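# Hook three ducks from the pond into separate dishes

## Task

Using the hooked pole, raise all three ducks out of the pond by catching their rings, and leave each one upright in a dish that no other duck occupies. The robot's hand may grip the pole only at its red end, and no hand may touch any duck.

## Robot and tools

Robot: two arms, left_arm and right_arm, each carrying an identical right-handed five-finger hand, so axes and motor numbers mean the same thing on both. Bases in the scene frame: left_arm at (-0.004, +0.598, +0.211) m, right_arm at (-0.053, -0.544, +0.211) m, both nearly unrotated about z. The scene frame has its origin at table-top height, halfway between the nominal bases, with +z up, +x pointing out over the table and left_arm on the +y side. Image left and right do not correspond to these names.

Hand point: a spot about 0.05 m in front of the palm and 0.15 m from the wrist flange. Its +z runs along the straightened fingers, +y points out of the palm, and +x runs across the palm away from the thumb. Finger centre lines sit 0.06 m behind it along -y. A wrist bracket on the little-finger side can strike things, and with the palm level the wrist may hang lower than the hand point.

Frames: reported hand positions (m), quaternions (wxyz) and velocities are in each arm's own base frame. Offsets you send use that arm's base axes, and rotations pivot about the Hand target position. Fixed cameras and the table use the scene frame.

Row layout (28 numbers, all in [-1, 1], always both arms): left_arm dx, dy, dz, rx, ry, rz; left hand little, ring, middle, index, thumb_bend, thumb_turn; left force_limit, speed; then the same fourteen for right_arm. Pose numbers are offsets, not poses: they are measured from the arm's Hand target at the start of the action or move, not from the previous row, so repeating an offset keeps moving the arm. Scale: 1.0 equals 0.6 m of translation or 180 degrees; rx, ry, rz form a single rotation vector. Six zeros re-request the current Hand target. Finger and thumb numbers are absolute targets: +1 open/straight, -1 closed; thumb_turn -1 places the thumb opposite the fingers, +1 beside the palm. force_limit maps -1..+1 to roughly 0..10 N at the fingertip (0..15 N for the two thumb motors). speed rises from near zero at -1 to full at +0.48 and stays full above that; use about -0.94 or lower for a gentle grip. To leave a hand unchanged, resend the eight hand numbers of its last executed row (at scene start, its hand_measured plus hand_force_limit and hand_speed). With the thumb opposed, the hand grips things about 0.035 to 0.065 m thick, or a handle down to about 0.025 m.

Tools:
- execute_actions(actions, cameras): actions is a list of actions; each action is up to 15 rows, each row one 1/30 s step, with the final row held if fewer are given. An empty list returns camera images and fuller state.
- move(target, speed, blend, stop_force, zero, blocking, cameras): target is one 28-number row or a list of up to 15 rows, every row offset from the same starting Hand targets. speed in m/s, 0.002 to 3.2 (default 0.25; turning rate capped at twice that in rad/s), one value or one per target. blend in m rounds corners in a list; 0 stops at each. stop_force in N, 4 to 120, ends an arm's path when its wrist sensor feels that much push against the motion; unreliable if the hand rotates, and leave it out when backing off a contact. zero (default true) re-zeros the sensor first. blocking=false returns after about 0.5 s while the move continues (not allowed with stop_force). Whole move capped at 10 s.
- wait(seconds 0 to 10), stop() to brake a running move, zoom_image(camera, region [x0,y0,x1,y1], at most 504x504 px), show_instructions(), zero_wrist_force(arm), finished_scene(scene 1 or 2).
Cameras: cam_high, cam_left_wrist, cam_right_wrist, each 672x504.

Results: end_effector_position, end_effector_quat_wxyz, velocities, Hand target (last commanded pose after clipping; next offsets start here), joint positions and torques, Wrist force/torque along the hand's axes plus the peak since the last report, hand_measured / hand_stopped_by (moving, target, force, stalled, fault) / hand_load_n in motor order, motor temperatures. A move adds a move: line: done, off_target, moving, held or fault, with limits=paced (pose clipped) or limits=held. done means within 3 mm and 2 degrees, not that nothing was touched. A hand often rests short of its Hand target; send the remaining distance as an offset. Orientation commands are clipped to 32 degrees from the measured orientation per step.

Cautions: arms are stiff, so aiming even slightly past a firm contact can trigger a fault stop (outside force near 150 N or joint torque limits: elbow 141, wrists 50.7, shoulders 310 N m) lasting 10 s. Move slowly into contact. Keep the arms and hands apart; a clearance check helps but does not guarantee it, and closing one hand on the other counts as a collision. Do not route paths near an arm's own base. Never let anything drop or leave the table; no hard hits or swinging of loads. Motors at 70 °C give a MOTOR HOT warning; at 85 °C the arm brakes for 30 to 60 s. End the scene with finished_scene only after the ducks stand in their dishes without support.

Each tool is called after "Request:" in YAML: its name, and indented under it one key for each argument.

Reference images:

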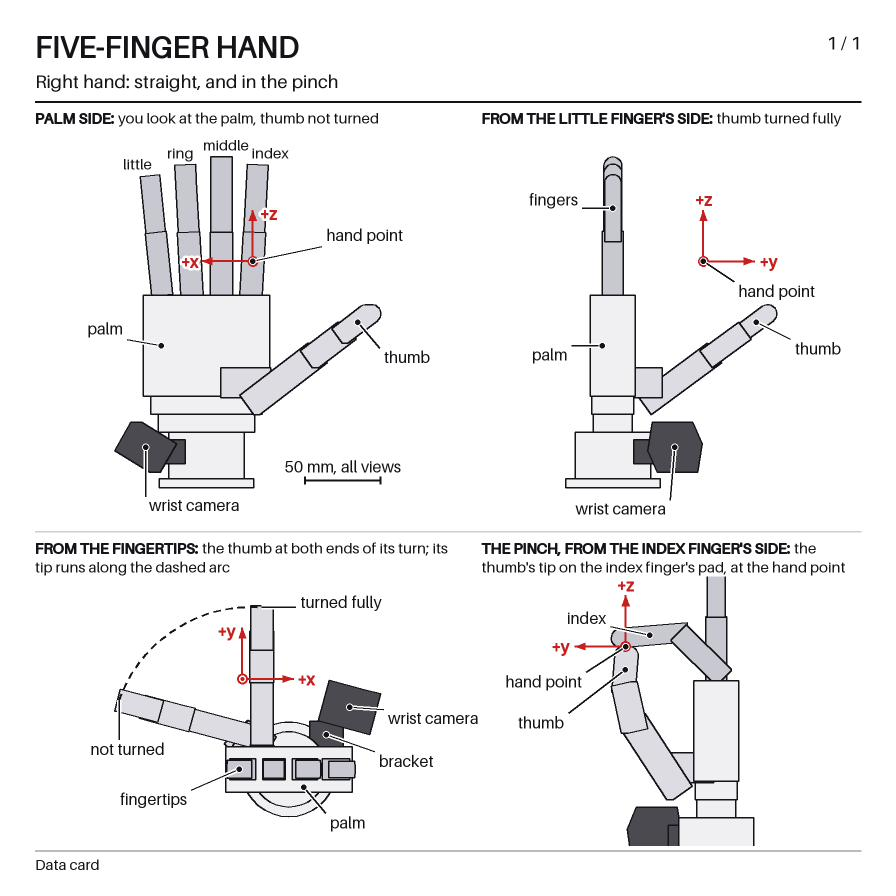

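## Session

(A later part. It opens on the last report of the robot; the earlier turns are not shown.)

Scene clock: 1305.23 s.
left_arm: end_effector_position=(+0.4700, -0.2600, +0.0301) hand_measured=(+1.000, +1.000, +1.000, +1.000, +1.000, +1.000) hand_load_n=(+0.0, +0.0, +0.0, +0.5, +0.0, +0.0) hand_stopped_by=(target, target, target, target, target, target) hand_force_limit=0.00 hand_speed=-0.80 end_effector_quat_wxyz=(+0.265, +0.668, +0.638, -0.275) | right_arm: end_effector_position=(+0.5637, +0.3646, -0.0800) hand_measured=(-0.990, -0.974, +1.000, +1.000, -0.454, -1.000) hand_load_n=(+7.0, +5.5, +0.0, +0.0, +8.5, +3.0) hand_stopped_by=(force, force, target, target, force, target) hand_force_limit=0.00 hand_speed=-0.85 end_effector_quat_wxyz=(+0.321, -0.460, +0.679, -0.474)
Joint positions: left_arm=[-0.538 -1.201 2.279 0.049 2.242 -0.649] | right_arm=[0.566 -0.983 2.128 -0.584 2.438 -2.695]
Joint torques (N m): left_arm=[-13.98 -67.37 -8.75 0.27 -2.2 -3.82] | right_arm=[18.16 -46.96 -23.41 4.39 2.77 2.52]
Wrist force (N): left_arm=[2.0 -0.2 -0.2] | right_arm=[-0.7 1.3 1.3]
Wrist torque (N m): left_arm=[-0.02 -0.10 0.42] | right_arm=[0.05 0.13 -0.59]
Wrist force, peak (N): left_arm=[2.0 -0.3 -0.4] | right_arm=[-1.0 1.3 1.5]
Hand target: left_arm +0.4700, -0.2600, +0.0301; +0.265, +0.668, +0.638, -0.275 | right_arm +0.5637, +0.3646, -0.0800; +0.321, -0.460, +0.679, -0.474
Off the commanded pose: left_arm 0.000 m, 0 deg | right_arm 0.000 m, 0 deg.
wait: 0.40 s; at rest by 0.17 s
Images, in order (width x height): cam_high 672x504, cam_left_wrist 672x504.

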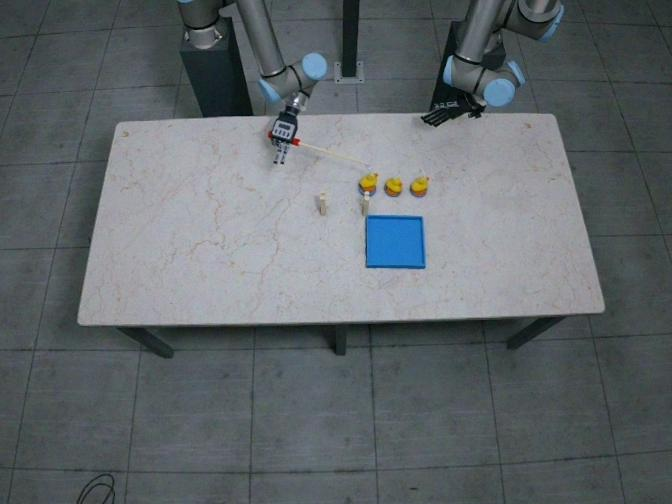

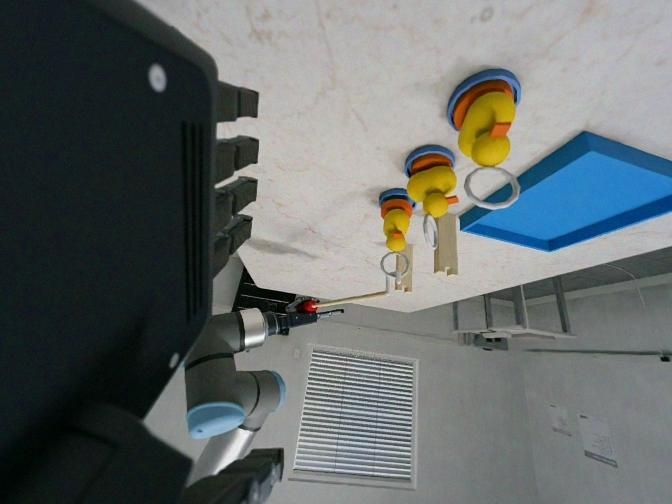

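Request:
move:
  target: [0,0,0,0,0,0,1,1,1,1,1,1,0,-0.8,0.005,0.0008,-0.01,0,0,0,-1,-0.985,1,1,-0.98,-1,0.0,-0.85]
  speed: 0.01

Request:
wait:
  seconds: 5
  cameras: ["cam_high", "cam_left_wrist"]

Request:
zoom_image:
  camera: "cam_left_wrist"
  region: [370, 175, 430, 235]

Request:
zoom_image:
  camera: "cam_high"
  region: [352, 168, 382, 198]

Request:
wait:
  seconds: 0.4
  cameras: ["cam_high", "cam_left_wrist"]

Request:
zoom_image:
  camera: "cam_left_wrist"
  region: [370, 175, 430, 235]

Request:
zoom_image:
  camera: "cam_high"
  region: [352, 168, 382, 198]

Scene clock: 1326.57 s.
left_arm: end_effector_position=(+0.4700, -0.2600, +0.0301) hand_measured=(+1.000, +1.000, +1.000, +1.000, +1.000, +1.000) hand_load_n=(+0.0, +0.0, +0.0, +0.0, +0.0, +0.0) hand_stopped_by=(target, target, target, target, target, target) hand_force_limit=0.00 hand_speed=-0.80 end_effector_quat_wxyz=(+0.265, +0.668, +0.638, -0.275) | right_arm: end_effector_position=(+0.5665, +0.3650, -0.0858) hand_measured=(-0.990, -0.974, +1.000, +1.000, -0.454, -1.000) hand_load_n=(+7.0, +5.5, +0.0, +0.0, +8.5, +3.5) hand_stopped_by=(force, force, target, target, force, target) hand_force_limit=0.00 hand_speed=-0.85 end_effector_quat_wxyz=(+0.321, -0.460, +0.679, -0.474)
Joint positions: left_arm=[-0.538 -1.201 2.279 0.049 2.242 -0.649] | right_arm=[0.564 -0.971 2.124 -0.593 2.436 -2.697]
Joint torques (N m): left_arm=[-13.21 -63.79 -9.39 -0.02 -2.06 -3.99] | right_arm=[-16.39 -49.58 -25.81 -1.66 -1.3 -2.07]
Wrist force (N): left_arm=[1.9 -0.1 -0.3] | right_arm=[-0.7 1.1 1.2]
Wrist torque (N m): left_arm=[-0.01 -0.11 0.43] | right_arm=[0.05 0.14 -0.32]
Wrist force, peak (N): left_arm=[2.2 -0.5 -0.5] | right_arm=[-1.1 1.3 1.5]
Hand target: left_arm +0.4700, -0.2600, +0.0301; +0.265, +0.668, +0.638, -0.275 | right_arm +0.5667, +0.3650, -0.0860; +0.321, -0.460, +0.679, -0.474
Off the commanded pose: left_arm 0.000 m, 0 deg | right_arm 0.000 m, 0 deg.
move: done

Scene clock: 1331.57 s.
left_arm: end_effector_position=(+0.4700, -0.2600, +0.0301) hand_measured=(+1.000, +1.000, +1.000, +1.000, +1.000, +1.000) hand_load_n=(+0.0, +0.0, +0.0, +0.0, +0.0, +0.0) hand_stopped_by=(target, target, target, target, target, target) hand_force_limit=0.00 hand_speed=-0.80 end_effector_quat_wxyz=(+0.265, +0.668, +0.638, -0.275) | right_arm: end_effector_position=(+0.5667, +0.3650, -0.0860) hand_measured=(-0.990, -0.974, +1.000, +1.000, -0.454, -1.000) hand_load_n=(+7.5, +5.5, +0.0, +0.0, +8.5, +3.0) hand_stopped_by=(force, force, target, target, force, target) hand_force_limit=0.00 hand_speed=-0.85 end_effector_quat_wxyz=(+0.321, -0.460, +0.679, -0.474)
Joint positions: left_arm=[-0.538 -1.201 2.279 0.049 2.242 -0.649] | right_arm=[0.564 -0.971 2.124 -0.593 2.436 -2.697]
Joint torques (N m): left_arm=[-11.81 -64.69 -9.05 0.24 -1.85 -3.47] | right_arm=[-17.48 -48.83 -23.48 -1.89 -1.33 -2.07]
Wrist force (N): left_arm=[1.8 -0.1 -0.6] | right_arm=[-0.6 1.0 1.5]
Wrist torque (N m): left_arm=[0.02 -0.07 0.42] | right_arm=[0.02 0.12 -0.32]
Wrist force, peak (N): left_arm=[2.1 -0.2 -0.4] | right_arm=[-0.9 1.3 1.6]
Hand target: left_arm +0.4700, -0.2600, +0.0301; +0.265, +0.668, +0.638, -0.275 | right_arm +0.5667, +0.3650, -0.0860; +0.321, -0.460, +0.679, -0.474
Off the commanded pose: left_arm 0.000 m, 0 deg | right_arm 0.000 m, 0 deg.
wait: 5.00 s; at rest by 0.17 s
Images, in order (width x height): cam_high 672x504, cam_left_wrist 672x504.

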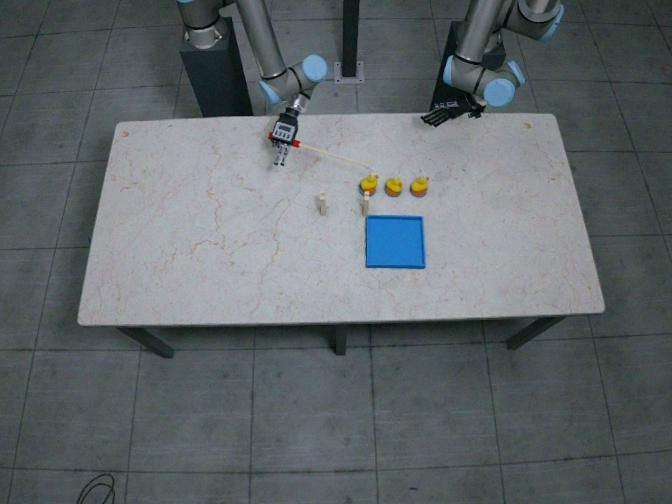

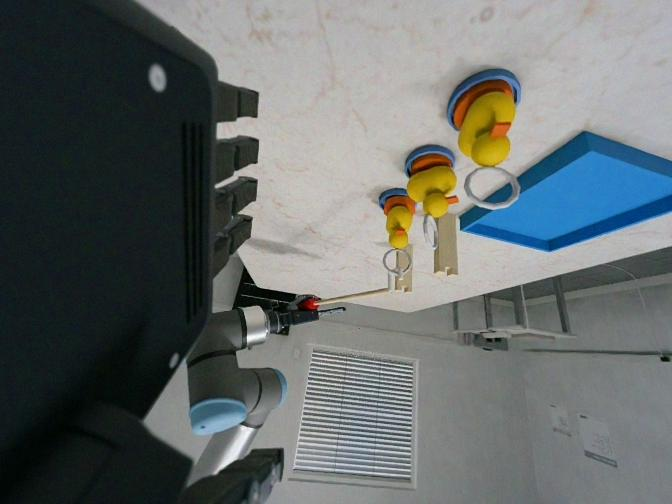

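Scaled by 8.400 from the camera's 672x504 image, which has a finer 960x720 frame.

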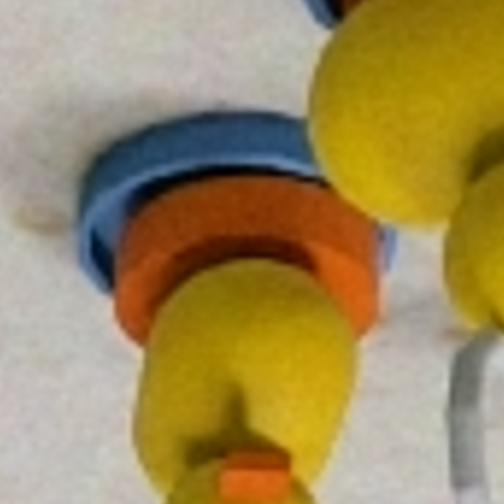

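Scaled by 16.800 from the camera's 672x504 image, which has a finer 960x720 frame.

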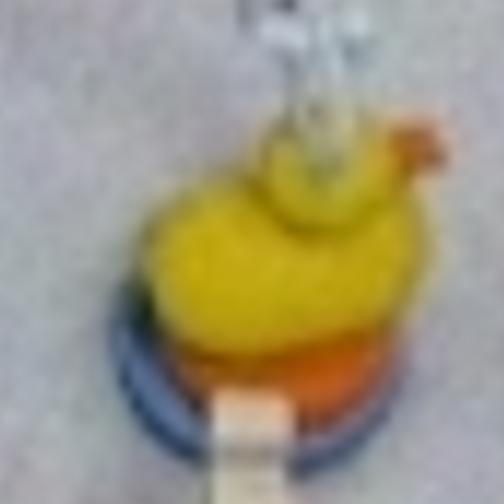

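Scene clock: 1331.97 s.
left_arm: end_effector_position=(+0.4700, -0.2600, +0.0301) hand_measured=(+1.000, +1.000, +1.000, +1.000, +1.000, +1.000) hand_load_n=(+0.0, +0.0, +0.0, +0.0, +0.0, +0.0) hand_stopped_by=(target, target, target, target, target, target) hand_force_limit=0.00 hand_speed=-0.80 end_effector_quat_wxyz=(+0.265, +0.668, +0.638, -0.275) | right_arm: end_effector_position=(+0.5667, +0.3650, -0.0860) hand_measured=(-0.990, -0.974, +1.000, +1.000, -0.454, -1.000) hand_load_n=(+7.5, +6.0, +0.0, +0.0, +8.5, +3.0) hand_stopped_by=(force, force, target, target, force, target) hand_force_limit=0.00 hand_speed=-0.85 end_effector_quat_wxyz=(+0.321, -0.460, +0.679, -0.474)
Joint positions: left_arm=[-0.538 -1.201 2.279 0.049 2.242 -0.649] | right_arm=[0.564 -0.971 2.124 -0.593 2.436 -2.697]
Joint torques (N m): left_arm=[-12.32 -63.88 -9.08 0.11 -1.68 -3.81] | right_arm=[-16.48 -49.46 -23.53 -1.9 -1.15 -2.33]
Wrist force (N): left_arm=[1.5 0.2 -0.6] | right_arm=[-0.6 1.3 1.6]
Wrist torque (N m): left_arm=[0.06 -0.03 0.41] | right_arm=[0.05 0.10 -0.31]
Wrist force, peak (N): left_arm=[2.0 -0.3 -0.3] | right_arm=[-0.6 1.3 1.6]
Hand target: left_arm +0.4700, -0.2600, +0.0301; +0.265, +0.668, +0.638, -0.275 | right_arm +0.5667, +0.3650, -0.0860; +0.321, -0.460, +0.679, -0.474
Off the commanded pose: left_arm 0.000 m, 0 deg | right_arm 0.000 m, 0 deg.
wait: 0.40 s; at rest by 0.17 s
Images, in order (width x height): cam_high 672x504, cam_left_wrist 672x504.

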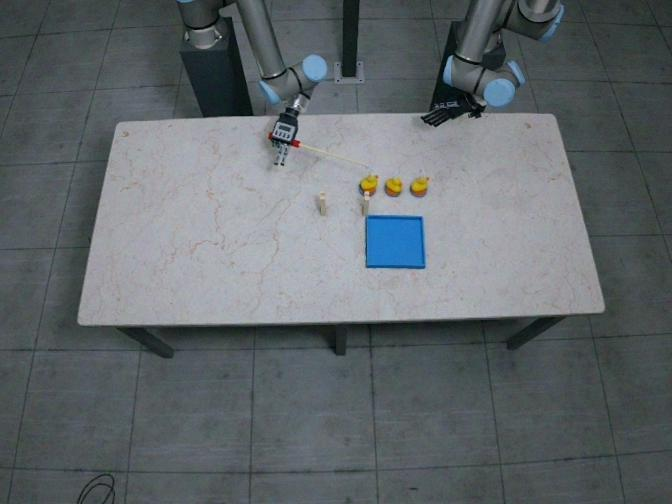

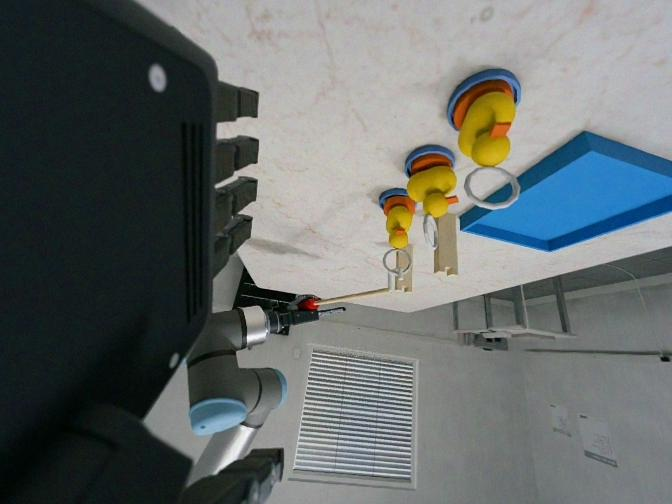

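Scaled by 8.400 from the camera's 672x504 image, which has a finer 960x720 frame.

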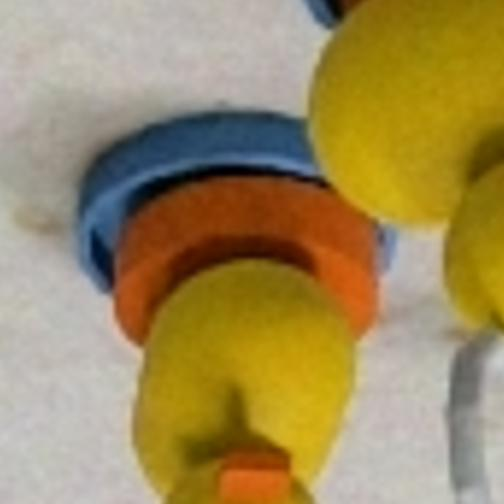

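Scaled by 16.800 from the camera's 672x504 image, which has a finer 960x720 frame.

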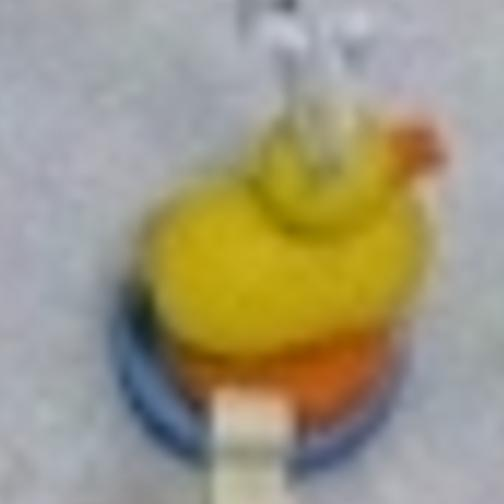

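Request:
move:
  target: [0,0,0,0,0,0,1,1,1,1,1,1,0,-0.8,-0.003,-0.0027,-0.0033,0,0,0,-1,-0.985,1,1,-0.98,-1,0.0,-0.85]
  speed: 0.01

Request:
wait:
  seconds: 4
  cameras: ["cam_high", "cam_left_wrist"]

Request:
zoom_image:
  camera: "cam_left_wrist"
  region: [370, 175, 430, 235]

Request:
zoom_image:
  camera: "cam_high"
  region: [352, 168, 382, 198]

Request:
wait:
  seconds: 0.4
  cameras: ["cam_high", "cam_left_wrist"]

Request:
zoom_image:
  camera: "cam_left_wrist"
  region: [370, 175, 430, 235]

Request:
zoom_image:
  camera: "cam_high"
  region: [352, 168, 382, 198]

Scene clock: 1352.37 s.
left_arm: end_effector_position=(+0.4700, -0.2600, +0.0301) hand_measured=(+1.000, +1.000, +1.000, +1.000, +1.000, +1.000) hand_load_n=(-0.5, +0.0, +0.0, +0.0, +0.0, +0.0) hand_stopped_by=(target, target, target, target, target, target) hand_force_limit=0.00 hand_speed=-0.80 end_effector_quat_wxyz=(+0.265, +0.668, +0.638, -0.275) | right_arm: end_effector_position=(+0.5650, +0.3635, -0.0878) hand_measured=(-0.990, -0.974, +1.000, +1.000, -0.454, -1.000) hand_load_n=(+7.0, +5.5, +0.0, +0.0, +8.5, +3.0) hand_stopped_by=(force, force, target, target, force, target) hand_force_limit=0.00 hand_speed=-0.85 end_effector_quat_wxyz=(+0.321, -0.460, +0.679, -0.474)
Joint positions: left_arm=[-0.538 -1.201 2.279 0.049 2.242 -0.649] | right_arm=[0.563 -0.97 2.128 -0.6 2.435 -2.698]
Joint torques (N m): left_arm=[-11.6 -64.04 -8.94 0.23 -1.69 -3.49] | right_arm=[-17 -50.54 -5.4 -2.11 -1.31 -2.12]
Wrist force (N): left_arm=[1.9 -0.4 -0.8] | right_arm=[-0.5 1.1 1.3]
Wrist torque (N m): left_arm=[-0.01 -0.06 0.41] | right_arm=[0.02 0.11 -0.32]
Wrist force, peak (N): left_arm=[2.2 0.0 -0.3] | right_arm=[-0.8 1.3 1.8]
Hand target: left_arm +0.4700, -0.2600, +0.0301; +0.265, +0.668, +0.638, -0.275 | right_arm +0.5649, +0.3634, -0.0879; +0.321, -0.460, +0.679, -0.474
Off the commanded pose: left_arm 0.000 m, 0 deg | right_arm 0.000 m, 0 deg.
move: done

Scene clock: 1356.37 s.
left_arm: end_effector_position=(+0.4700, -0.2600, +0.0301) hand_measured=(+1.000, +1.000, +1.000, +1.000, +1.000, +1.000) hand_load_n=(+0.0, +0.0, +0.0, +0.0, -0.5, +0.0) hand_stopped_by=(target, target, target, target, target, target) hand_force_limit=0.00 hand_speed=-0.80 end_effector_quat_wxyz=(+0.265, +0.668, +0.638, -0.275) | right_arm: end_effector_position=(+0.5649, +0.3634, -0.0879) hand_measured=(-0.990, -0.974, +1.000, +1.000, -0.454, -1.000) hand_load_n=(+7.0, +5.5, +0.0, +0.0, +8.5, +3.0) hand_stopped_by=(force, force, target, target, force, target) hand_force_limit=0.00 hand_speed=-0.85 end_effector_quat_wxyz=(+0.321, -0.460, +0.679, -0.474)
Joint positions: left_arm=[-0.538 -1.201 2.279 0.049 2.242 -0.649] | right_arm=[0.563 -0.97 2.129 -0.6 2.435 -2.698]
Joint torques (N m): left_arm=[-10.53 -65.34 -9.56 0.11 -1.61 -3.87] | right_arm=[-16.68 -47.54 -5.44 -2.19 -1.11 -2.13]
Wrist force (N): left_arm=[1.8 -0.1 -0.5] | right_arm=[-0.6 1.2 1.3]
Wrist torque (N m): left_arm=[0.01 -0.07 0.42] | right_arm=[0.07 0.12 -0.32]
Wrist force, peak (N): left_arm=[2.3 -0.4 -0.4] | right_arm=[-0.8 1.5 1.4]
Hand target: left_arm +0.4700, -0.2600, +0.0301; +0.265, +0.668, +0.638, -0.275 | right_arm +0.5649, +0.3634, -0.0879; +0.321, -0.460, +0.679, -0.474
Off the commanded pose: left_arm 0.000 m, 0 deg | right_arm 0.000 m, 0 deg.
wait: 4.00 s; at rest by 0.17 s
Images, in order (width x height): cam_high 672x504, cam_left_wrist 672x504.

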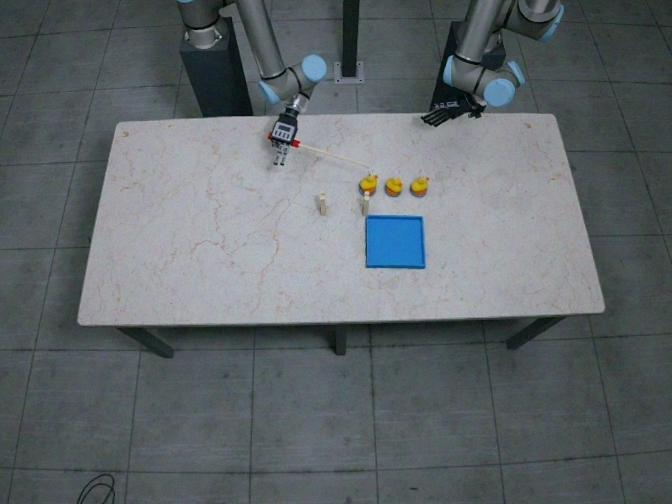

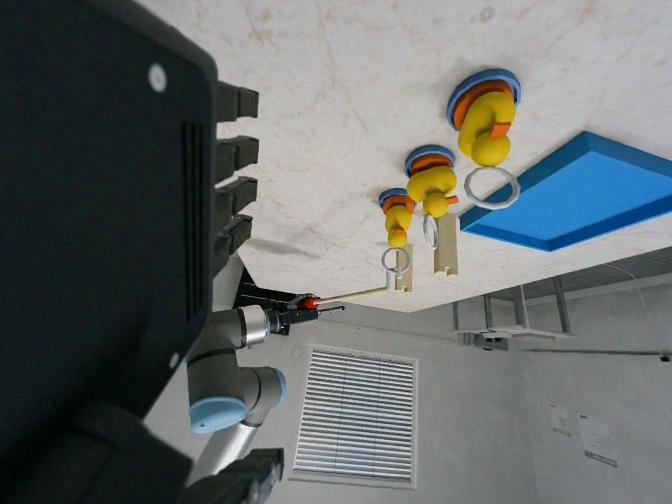

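Scaled by 8.400 from the camera's 672x504 image, which has a finer 960x720 frame.

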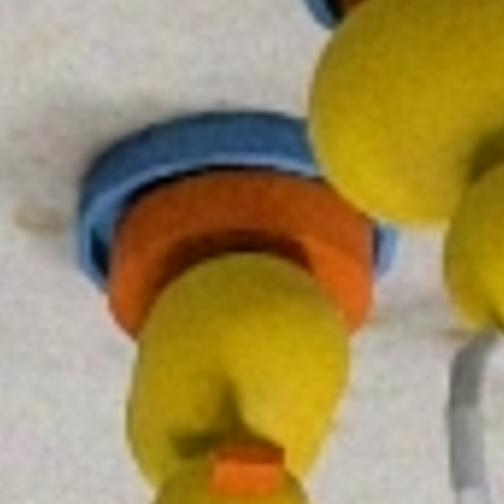

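Scaled by 16.800 from the camera's 672x504 image, which has a finer 960x720 frame.

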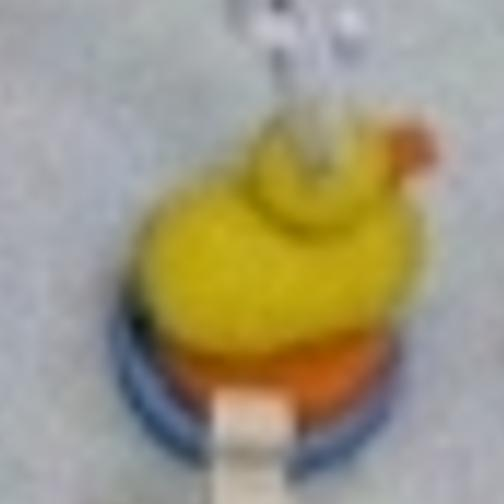

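Scene clock: 1356.77 s.
left_arm: end_effector_position=(+0.4700, -0.2600, +0.0301) hand_measured=(+1.000, +1.000, +1.000, +1.000, +1.000, +1.000) hand_load_n=(+0.5, +0.0, +0.0, +0.0, +0.0, +0.0) hand_stopped_by=(target, target, target, target, target, target) hand_force_limit=0.00 hand_speed=-0.80 end_effector_quat_wxyz=(+0.265, +0.668, +0.638, -0.275) | right_arm: end_effector_position=(+0.5649, +0.3634, -0.0879) hand_measured=(-0.990, -0.974, +1.000, +1.000, -0.454, -1.000) hand_load_n=(+7.0, +5.5, +0.0, +0.0, +8.5, +3.0) hand_stopped_by=(force, force, target, target, force, target) hand_force_limit=0.00 hand_speed=-0.85 end_effector_quat_wxyz=(+0.321, -0.460, +0.679, -0.474)
Joint positions: left_arm=[-0.538 -1.201 2.279 0.049 2.242 -0.649] | right_arm=[0.563 -0.97 2.129 -0.6 2.435 -2.698]
Joint torques (N m): left_arm=[-10.61 -64.79 -9.53 0.33 -1.67 -3.92] | right_arm=[-17.44 -48.88 -5.35 -1.87 -1.09 -2.2]
Wrist force (N): left_arm=[1.6 -0.2 -0.5] | right_arm=[-0.4 0.9 1.6]
Wrist torque (N m): left_arm=[0.00 -0.04 0.41] | right_arm=[0.01 0.09 -0.32]
Wrist force, peak (N): left_arm=[2.1 -0.2 -0.5] | right_arm=[-0.6 1.2 1.5]
Hand target: left_arm +0.4700, -0.2600, +0.0301; +0.265, +0.668, +0.638, -0.275 | right_arm +0.5649, +0.3634, -0.0879; +0.321, -0.460, +0.679, -0.474
Off the commanded pose: left_arm 0.000 m, 0 deg | right_arm 0.000 m, 0 deg.
wait: 0.40 s; at rest by 0.17 s
Images, in order (width x height): cam_high 672x504, cam_left_wrist 672x504.

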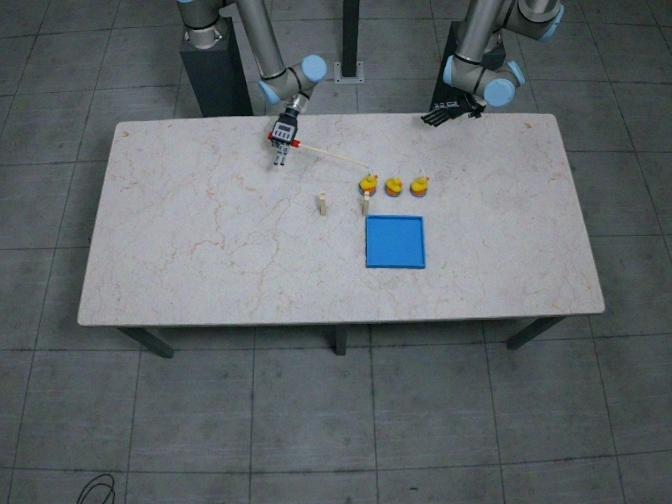

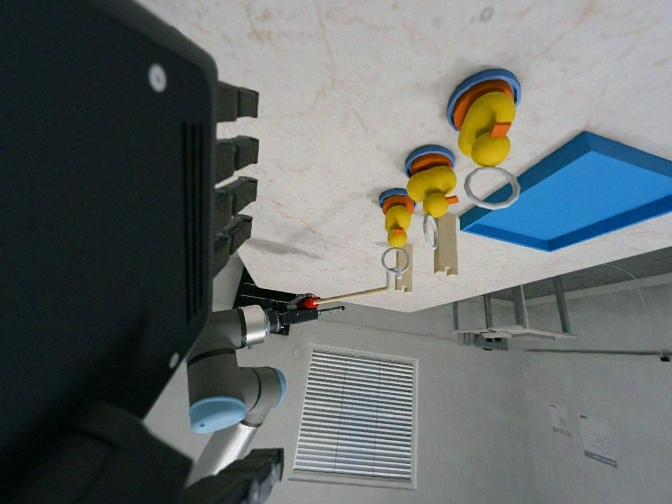

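Scaled by 8.400 from the camera's 672x504 image, which has a finer 960x720 frame.

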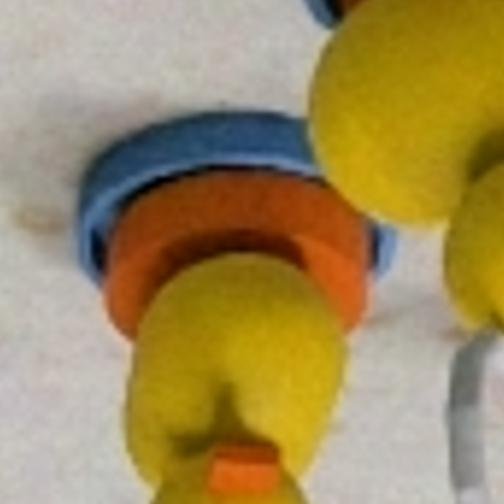

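Scaled by 16.800 from the camera's 672x504 image, which has a finer 960x720 frame.

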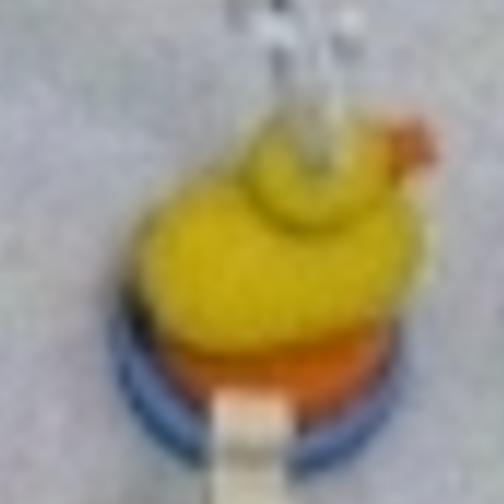

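Request:
move:
  target: [0,0,0,0,0,0,1,1,1,1,1,1,0,-0.8,-0.001,0,-0.0058,0,0,0,-1,-0.985,1,1,-0.98,-1,0.0,-0.85]
  speed: 0.01

Request:
wait:
  seconds: 2
  cameras: ["cam_high", "cam_left_wrist"]

Request:
zoom_image:
  camera: "cam_left_wrist"
  region: [370, 175, 430, 235]

Request:
zoom_image:
  camera: "cam_high"
  region: [352, 168, 382, 198]

Scene clock: 1364.00 s.
left_arm: end_effector_position=(+0.4700, -0.2600, +0.0301) hand_measured=(+1.000, +1.000, +1.000, +1.000, +1.000, +1.000) hand_load_n=(+0.0, +0.0, +0.0, +0.0, +0.0, +0.0) hand_stopped_by=(target, target, target, target, target, target) hand_force_limit=0.00 hand_speed=-0.80 end_effector_quat_wxyz=(+0.265, +0.668, +0.638, -0.275) | right_arm: end_effector_position=(+0.5643, +0.3634, -0.0912) hand_measured=(-0.990, -0.974, +1.000, +1.000, -0.454, -1.000) hand_load_n=(+7.0, +6.0, +0.0, +0.0, +8.5, +3.0) hand_stopped_by=(force, force, target, target, force, target) hand_force_limit=0.00 hand_speed=-0.85 end_effector_quat_wxyz=(+0.321, -0.459, +0.679, -0.474)
Joint positions: left_arm=[-0.538 -1.201 2.279 0.049 2.242 -0.649] | right_arm=[0.564 -0.964 2.129 -0.606 2.435 -2.697]
Joint torques (N m): left_arm=[-10.2 -64.53 -9.36 0.28 -1.3 -3.74] | right_arm=[19.78 -45.84 -5.42 -2.04 2.69 2.79]
Wrist force (N): left_arm=[1.7 -0.1 -0.5] | right_arm=[-0.6 1.3 1.2]
Wrist torque (N m): left_arm=[0.01 -0.06 0.41] | right_arm=[0.07 0.11 -0.38]
Wrist force, peak (N): left_arm=[2.2 -0.2 -0.3] | right_arm=[-0.8 1.5 1.5]
Hand target: left_arm +0.4700, -0.2600, +0.0301; +0.265, +0.668, +0.638, -0.275 | right_arm +0.5643, +0.3634, -0.0914; +0.321, -0.460, +0.679, -0.474
Off the commanded pose: left_arm 0.000 m, 0 deg | right_arm 0.000 m, 0 deg.
move: done

Scene clock: 1366.00 s.
left_arm: end_effector_position=(+0.4700, -0.2600, +0.0301) hand_measured=(+1.000, +1.000, +1.000, +1.000, +1.000, +1.000) hand_load_n=(+0.0, +0.0, +0.0, +0.0, +0.0, +0.0) hand_stopped_by=(target, target, target, target, target, target) hand_force_limit=0.00 hand_speed=-0.80 end_effector_quat_wxyz=(+0.265, +0.668, +0.638, -0.275) | right_arm: end_effector_position=(+0.5643, +0.3634, -0.0914) hand_measured=(-0.990, -0.974, +1.000, +1.000, -0.454, -1.000) hand_load_n=(+7.0, +5.5, +0.0, +0.0, +8.5, +3.0) hand_stopped_by=(force, force, target, target, force, target) hand_force_limit=0.00 hand_speed=-0.85 end_effector_quat_wxyz=(+0.321, -0.460, +0.679, -0.474)
Joint positions: left_arm=[-0.538 -1.201 2.279 0.049 2.242 -0.649] | right_arm=[0.564 -0.964 2.129 -0.606 2.435 -2.697]
Joint torques (N m): left_arm=[-9.81 -64.09 -9.6 0.27 -1.83 -3.61] | right_arm=[18.74 -47.75 -4.87 -1.91 2.8 2.79]
Wrist force (N): left_arm=[1.3 0.1 -0.3] | right_arm=[-0.7 0.9 1.3]
Wrist torque (N m): left_arm=[0.02 -0.02 0.40] | right_arm=[0.02 0.13 -0.40]
Wrist force, peak (N): left_arm=[2.1 -0.1 -0.3] | right_arm=[-0.8 1.4 1.5]
Hand target: left_arm +0.4700, -0.2600, +0.0301; +0.265, +0.668, +0.638, -0.275 | right_arm +0.5643, +0.3634, -0.0914; +0.321, -0.460, +0.679, -0.474
Off the commanded pose: left_arm 0.000 m, 0 deg | right_arm 0.000 m, 0 deg.
wait: 2.00 s; at rest by 0.17 s
Images, in order (width x height): cam_high 672x504, cam_left_wrist 672x504.

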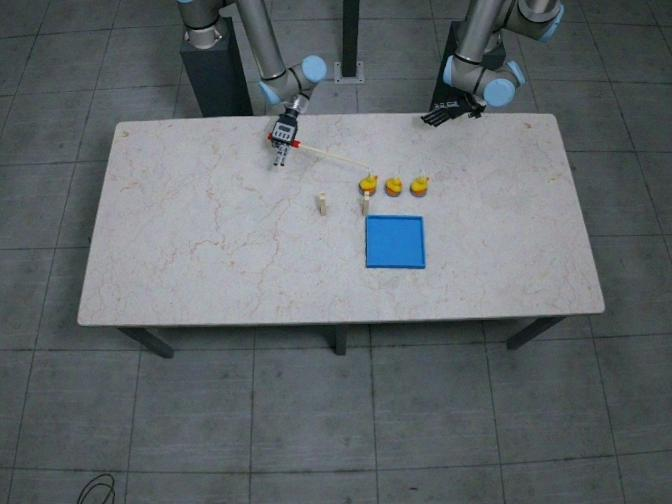

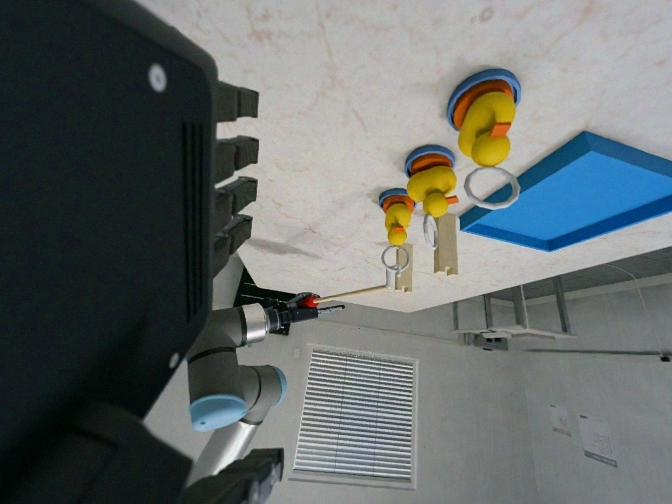

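Scaled by 8.400 from the camera's 672x504 image, which has a finer 960x720 frame.

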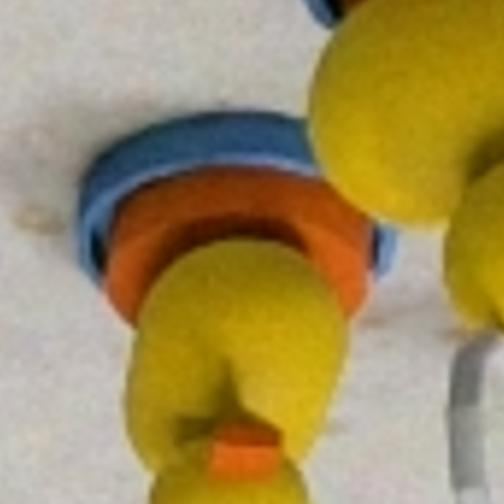

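Scaled by 16.800 from the camera's 672x504 image, which has a finer 960x720 frame.

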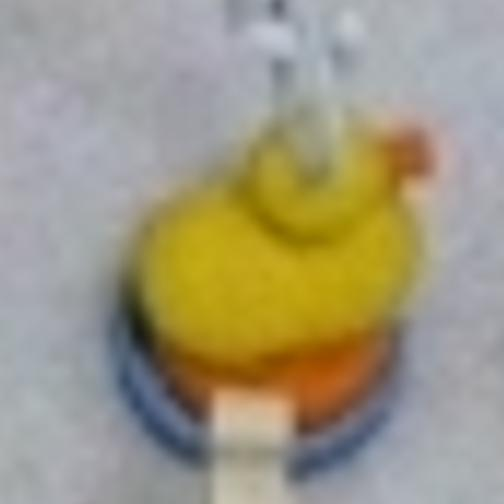

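Request:
move:
  target: [0,0,0,0,0,0,1,1,1,1,1,1,0,-0.8,0,0,-0.0058,0,0,0,-1,-0.985,1,1,-0.98,-1,0.0,-0.85]
  speed: 0.01

Request:
wait:
  seconds: 2
  cameras: ["cam_high", "cam_left_wrist"]

Request:
zoom_image:
  camera: "cam_left_wrist"
  region: [370, 175, 430, 235]

Request:
zoom_image:
  camera: "cam_high"
  region: [352, 168, 382, 198]

Scene clock: 1371.53 s.
left_arm: end_effector_position=(+0.4700, -0.2600, +0.0301) hand_measured=(+1.000, +1.000, +1.000, +1.000, +1.000, +1.000) hand_load_n=(+0.0, +0.0, +0.0, -0.5, +0.0, +0.0) hand_stopped_by=(target, target, target, target, target, target) hand_force_limit=0.00 hand_speed=-0.80 end_effector_quat_wxyz=(+0.265, +0.668, +0.638, -0.275) | right_arm: end_effector_position=(+0.5642, +0.3634, -0.0946) hand_measured=(-0.990, -0.974, +1.000, +1.000, -0.454, -1.000) hand_load_n=(+7.0, +5.5, -0.5, +0.0, +8.5, +3.0) hand_stopped_by=(force, force, target, target, force, target) hand_force_limit=0.00 hand_speed=-0.85 end_effector_quat_wxyz=(+0.321, -0.460, +0.679, -0.474) end_effector_velocity=(+0.000, +0.000, -0.002) end_effector_angular_velocity=(+0.001, -0.001, +0.000)
Joint positions: left_arm=[-0.538 -1.201 2.279 0.049 2.242 -0.649] | right_arm=[0.564 -0.958 2.129 -0.611 2.435 -2.697]
Joint velocities: left_arm=[within noise] | right_arm=[0 0.005 -0.001 -0.004 0 0.001]
Joint torques (N m): left_arm=[-9.38 -62.56 -9.36 0.32 -1.21 -3.83] | right_arm=[16.58 -47.68 -22.99 -2.21 2.67 2.56]
Wrist force (N): left_arm=[1.6 -0.2 -0.1] | right_arm=[-0.8 1.0 1.3]
Wrist torque (N m): left_arm=[-0.02 -0.06 0.40] | right_arm=[0.04 0.15 -0.40]
Wrist force, peak (N): left_arm=[2.1 -0.2 -0.3] | right_arm=[-0.7 1.6 1.5]
Hand target: left_arm +0.4700, -0.2600, +0.0301; +0.265, +0.668, +0.638, -0.275 | right_arm +0.5643, +0.3634, -0.0949; +0.321, -0.460, +0.679, -0.474
Off the commanded pose: left_arm 0.000 m, 0 deg | right_arm 0.000 m, 0 deg.
move: done

Scene clock: 1373.53 s.
left_arm: end_effector_position=(+0.4700, -0.2600, +0.0301) hand_measured=(+1.000, +1.000, +1.000, +1.000, +1.000, +1.000) hand_load_n=(+0.0, +0.0, +0.0, +0.0, +0.0, +0.0) hand_stopped_by=(target, target, target, target, target, target) hand_force_limit=0.00 hand_speed=-0.80 end_effector_quat_wxyz=(+0.265, +0.668, +0.638, -0.275) | right_arm: end_effector_position=(+0.5643, +0.3634, -0.0949) hand_measured=(-0.990, -0.974, +1.000, +1.000, -0.454, -1.000) hand_load_n=(+7.5, +5.5, +0.0, +0.0, +8.5, +3.0) hand_stopped_by=(force, force, target, target, force, target) hand_force_limit=0.00 hand_speed=-0.85 end_effector_quat_wxyz=(+0.321, -0.459, +0.679, -0.474)
Joint positions: left_arm=[-0.538 -1.201 2.279 0.049 2.242 -0.649] | right_arm=[0.564 -0.957 2.129 -0.612 2.435 -2.697]
Joint torques (N m): left_arm=[-11.03 -63.82 -9.93 0.33 -1.35 -3.39] | right_arm=[17.12 -48.09 -23.1 -1.97 2.76 0.16]
Wrist force (N): left_arm=[1.7 0.0 -0.5] | right_arm=[-0.8 1.1 1.2]
Wrist torque (N m): left_arm=[0.03 -0.07 0.42] | right_arm=[0.04 0.16 -0.40]
Wrist force, peak (N): left_arm=[2.2 0.0 -0.5] | right_arm=[-0.9 1.6 1.3]
Hand target: left_arm +0.4700, -0.2600, +0.0301; +0.265, +0.668, +0.638, -0.275 | right_arm +0.5643, +0.3634, -0.0949; +0.321, -0.460, +0.679, -0.474
Off the commanded pose: left_arm 0.000 m, 0 deg | right_arm 0.000 m, 0 deg.
wait: 2.00 s; at rest by 0.17 s
Images, in order (width x height): cam_high 672x504, cam_left_wrist 672x504.

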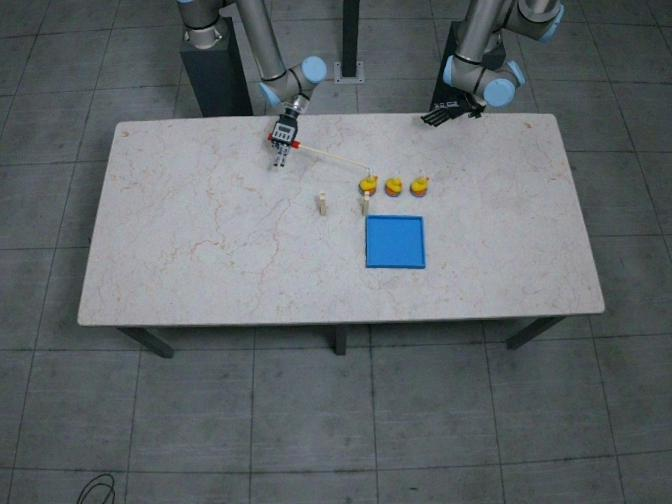

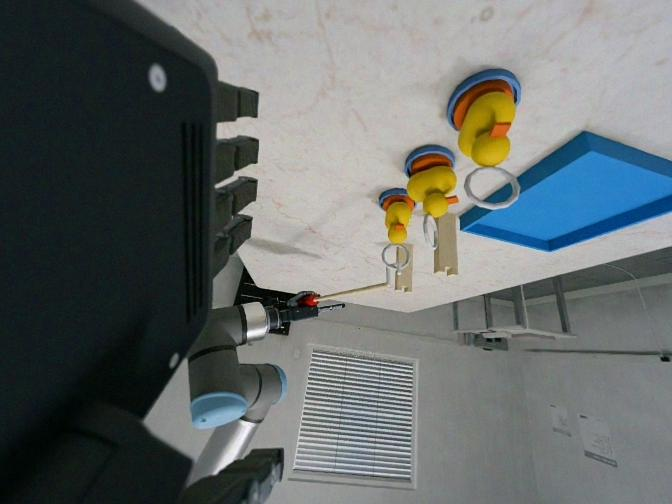

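Scaled by 8.400 from the camera's 672x504 image, which has a finer 960x720 frame.

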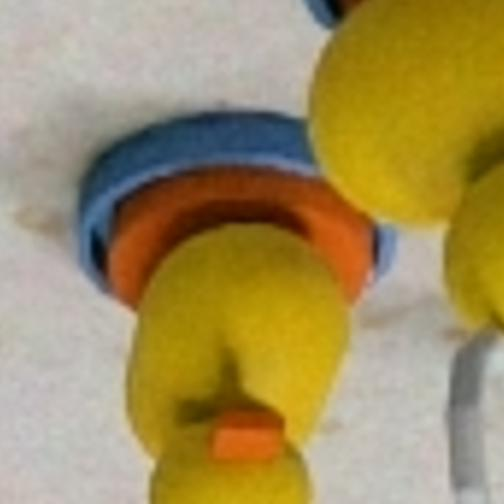

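Scaled by 16.800 from the camera's 672x504 image, which has a finer 960x720 frame.

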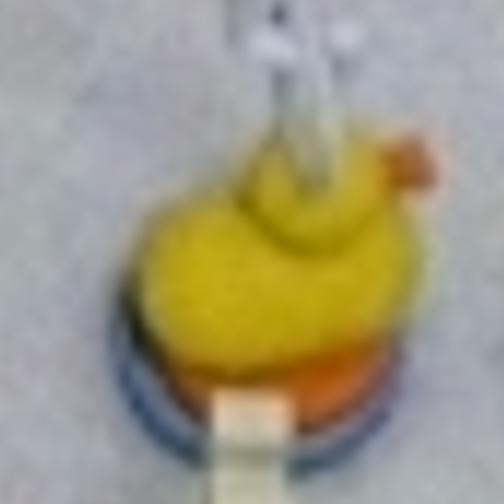

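Request:
move:
  target: [0,0,0,0,0,0,1,1,1,1,1,1,0,-0.8,0,0,-0.0067,0,0,0,-1,-0.985,1,1,-0.98,-1,0.0,-0.85]
  speed: 0.01

Request:
wait:
  seconds: 2
  cameras: ["cam_high", "cam_left_wrist"]

Request:
zoom_image:
  camera: "cam_left_wrist"
  region: [370, 175, 430, 235]

Request:
zoom_image:
  camera: "cam_high"
  region: [352, 168, 382, 198]

Scene clock: 1380.07 s.
left_arm: end_effector_position=(+0.4700, -0.2600, +0.0301) hand_measured=(+1.000, +1.000, +1.000, +1.000, +1.000, +1.000) hand_load_n=(+0.0, +0.0, +0.0, +0.0, +0.0, +0.0) hand_stopped_by=(target, target, target, target, target, target) hand_force_limit=0.00 hand_speed=-0.80 end_effector_quat_wxyz=(+0.265, +0.668, +0.638, -0.275) | right_arm: end_effector_position=(+0.5643, +0.3634, -0.0987) hand_measured=(-0.990, -0.974, +1.000, +1.000, -0.454, -1.000) hand_load_n=(+7.5, +5.5, +0.5, +0.0, +8.0, +3.5) hand_stopped_by=(force, force, target, target, force, target) hand_force_limit=0.00 hand_speed=-0.85 end_effector_quat_wxyz=(+0.321, -0.460, +0.679, -0.474)
Joint positions: left_arm=[-0.538 -1.201 2.279 0.049 2.242 -0.649] | right_arm=[0.564 -0.951 2.128 -0.618 2.435 -2.697]
Joint torques (N m): left_arm=[-10.44 -63.1 -8.45 0.42 -1.25 -3.94] | right_arm=[16.81 -46.93 -22.79 -1.82 2.69 -0.6]
Wrist force (N): left_arm=[2.1 -0.1 -0.2] | right_arm=[-0.7 0.6 1.2]
Wrist torque (N m): left_arm=[0.00 -0.11 0.44] | right_arm=[0.01 0.06 -0.21]
Wrist force, peak (N): left_arm=[2.2 -0.3 -0.3] | right_arm=[-1.1 1.6 1.4]
Hand target: left_arm +0.4700, -0.2600, +0.0301; +0.265, +0.668, +0.638, -0.275 | right_arm +0.5643, +0.3634, -0.0989; +0.321, -0.460, +0.679, -0.474
Off the commanded pose: left_arm 0.000 m, 0 deg | right_arm 0.000 m, 0 deg.
move: done

Scene clock: 1382.07 s.
left_arm: end_effector_position=(+0.4700, -0.2600, +0.0301) hand_measured=(+1.000, +1.000, +1.000, +1.000, +1.000, +1.000) hand_load_n=(+0.0, +0.0, +0.0, +0.0, +0.0, +0.0) hand_stopped_by=(target, target, target, target, target, target) hand_force_limit=0.00 hand_speed=-0.80 end_effector_quat_wxyz=(+0.265, +0.668, +0.638, -0.275) | right_arm: end_effector_position=(+0.5643, +0.3634, -0.0989) hand_measured=(-0.990, -0.974, +1.000, +1.000, -0.454, -1.000) hand_load_n=(+7.5, +5.5, +0.0, +0.0, +8.0, +3.5) hand_stopped_by=(force, force, target, target, force, target) hand_force_limit=0.00 hand_speed=-0.85 end_effector_quat_wxyz=(+0.321, -0.460, +0.679, -0.474)
Joint positions: left_arm=[-0.538 -1.201 2.279 0.049 2.242 -0.649] | right_arm=[0.564 -0.95 2.128 -0.619 2.435 -2.697]
Joint torques (N m): left_arm=[-9.85 -63.72 -9.48 0.43 -1.31 -3.75] | right_arm=[16.52 -48.01 -22.87 -1.94 2.59 -0.39]
Wrist force (N): left_arm=[1.6 -0.3 -0.4] | right_arm=[-0.7 0.2 1.1]
Wrist torque (N m): left_arm=[-0.03 -0.05 0.40] | right_arm=[-0.02 0.07 -0.22]
Wrist force, peak (N): left_arm=[2.1 -0.1 -0.1] | right_arm=[-0.9 0.7 1.3]
Hand target: left_arm +0.4700, -0.2600, +0.0301; +0.265, +0.668, +0.638, -0.275 | right_arm +0.5643, +0.3634, -0.0989; +0.321, -0.460, +0.679, -0.474
Off the commanded pose: left_arm 0.000 m, 0 deg | right_arm 0.000 m, 0 deg.
wait: 2.00 s; at rest by 0.17 s
Images, in order (width x height): cam_high 672x504, cam_left_wrist 672x504.

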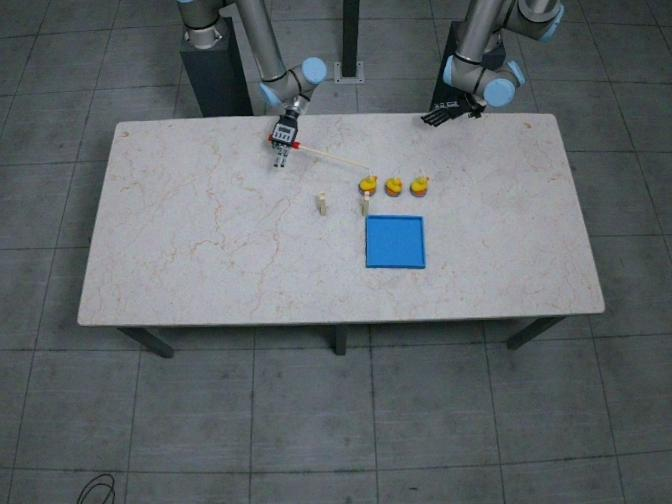

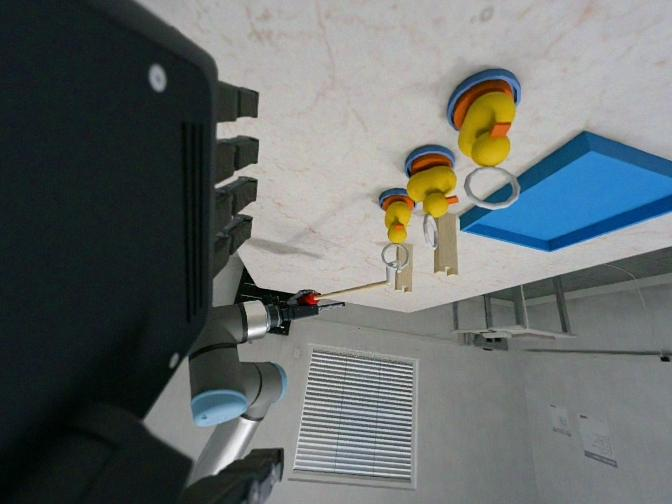

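Scaled by 8.400 from the camera's 672x504 image, which has a finer 960x720 frame.

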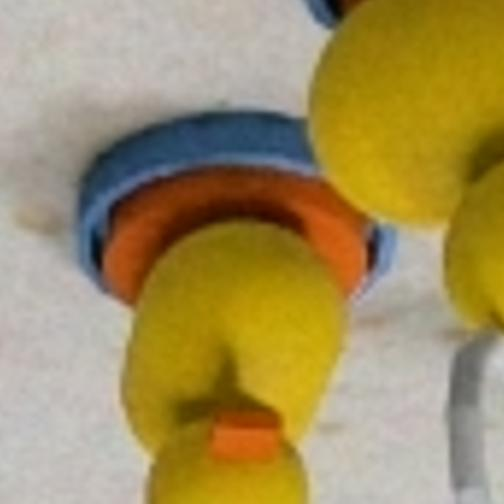

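Scaled by 16.800 from the camera's 672x504 image, which has a finer 960x720 frame.

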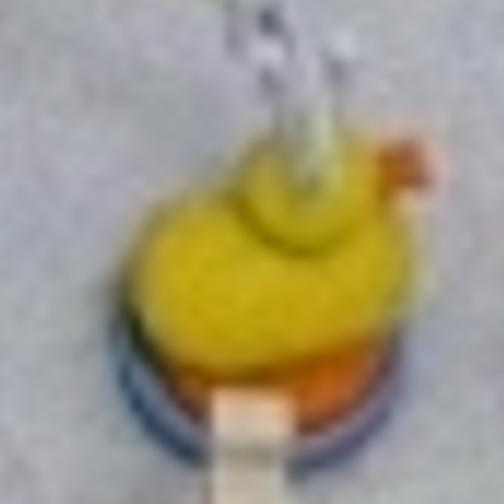

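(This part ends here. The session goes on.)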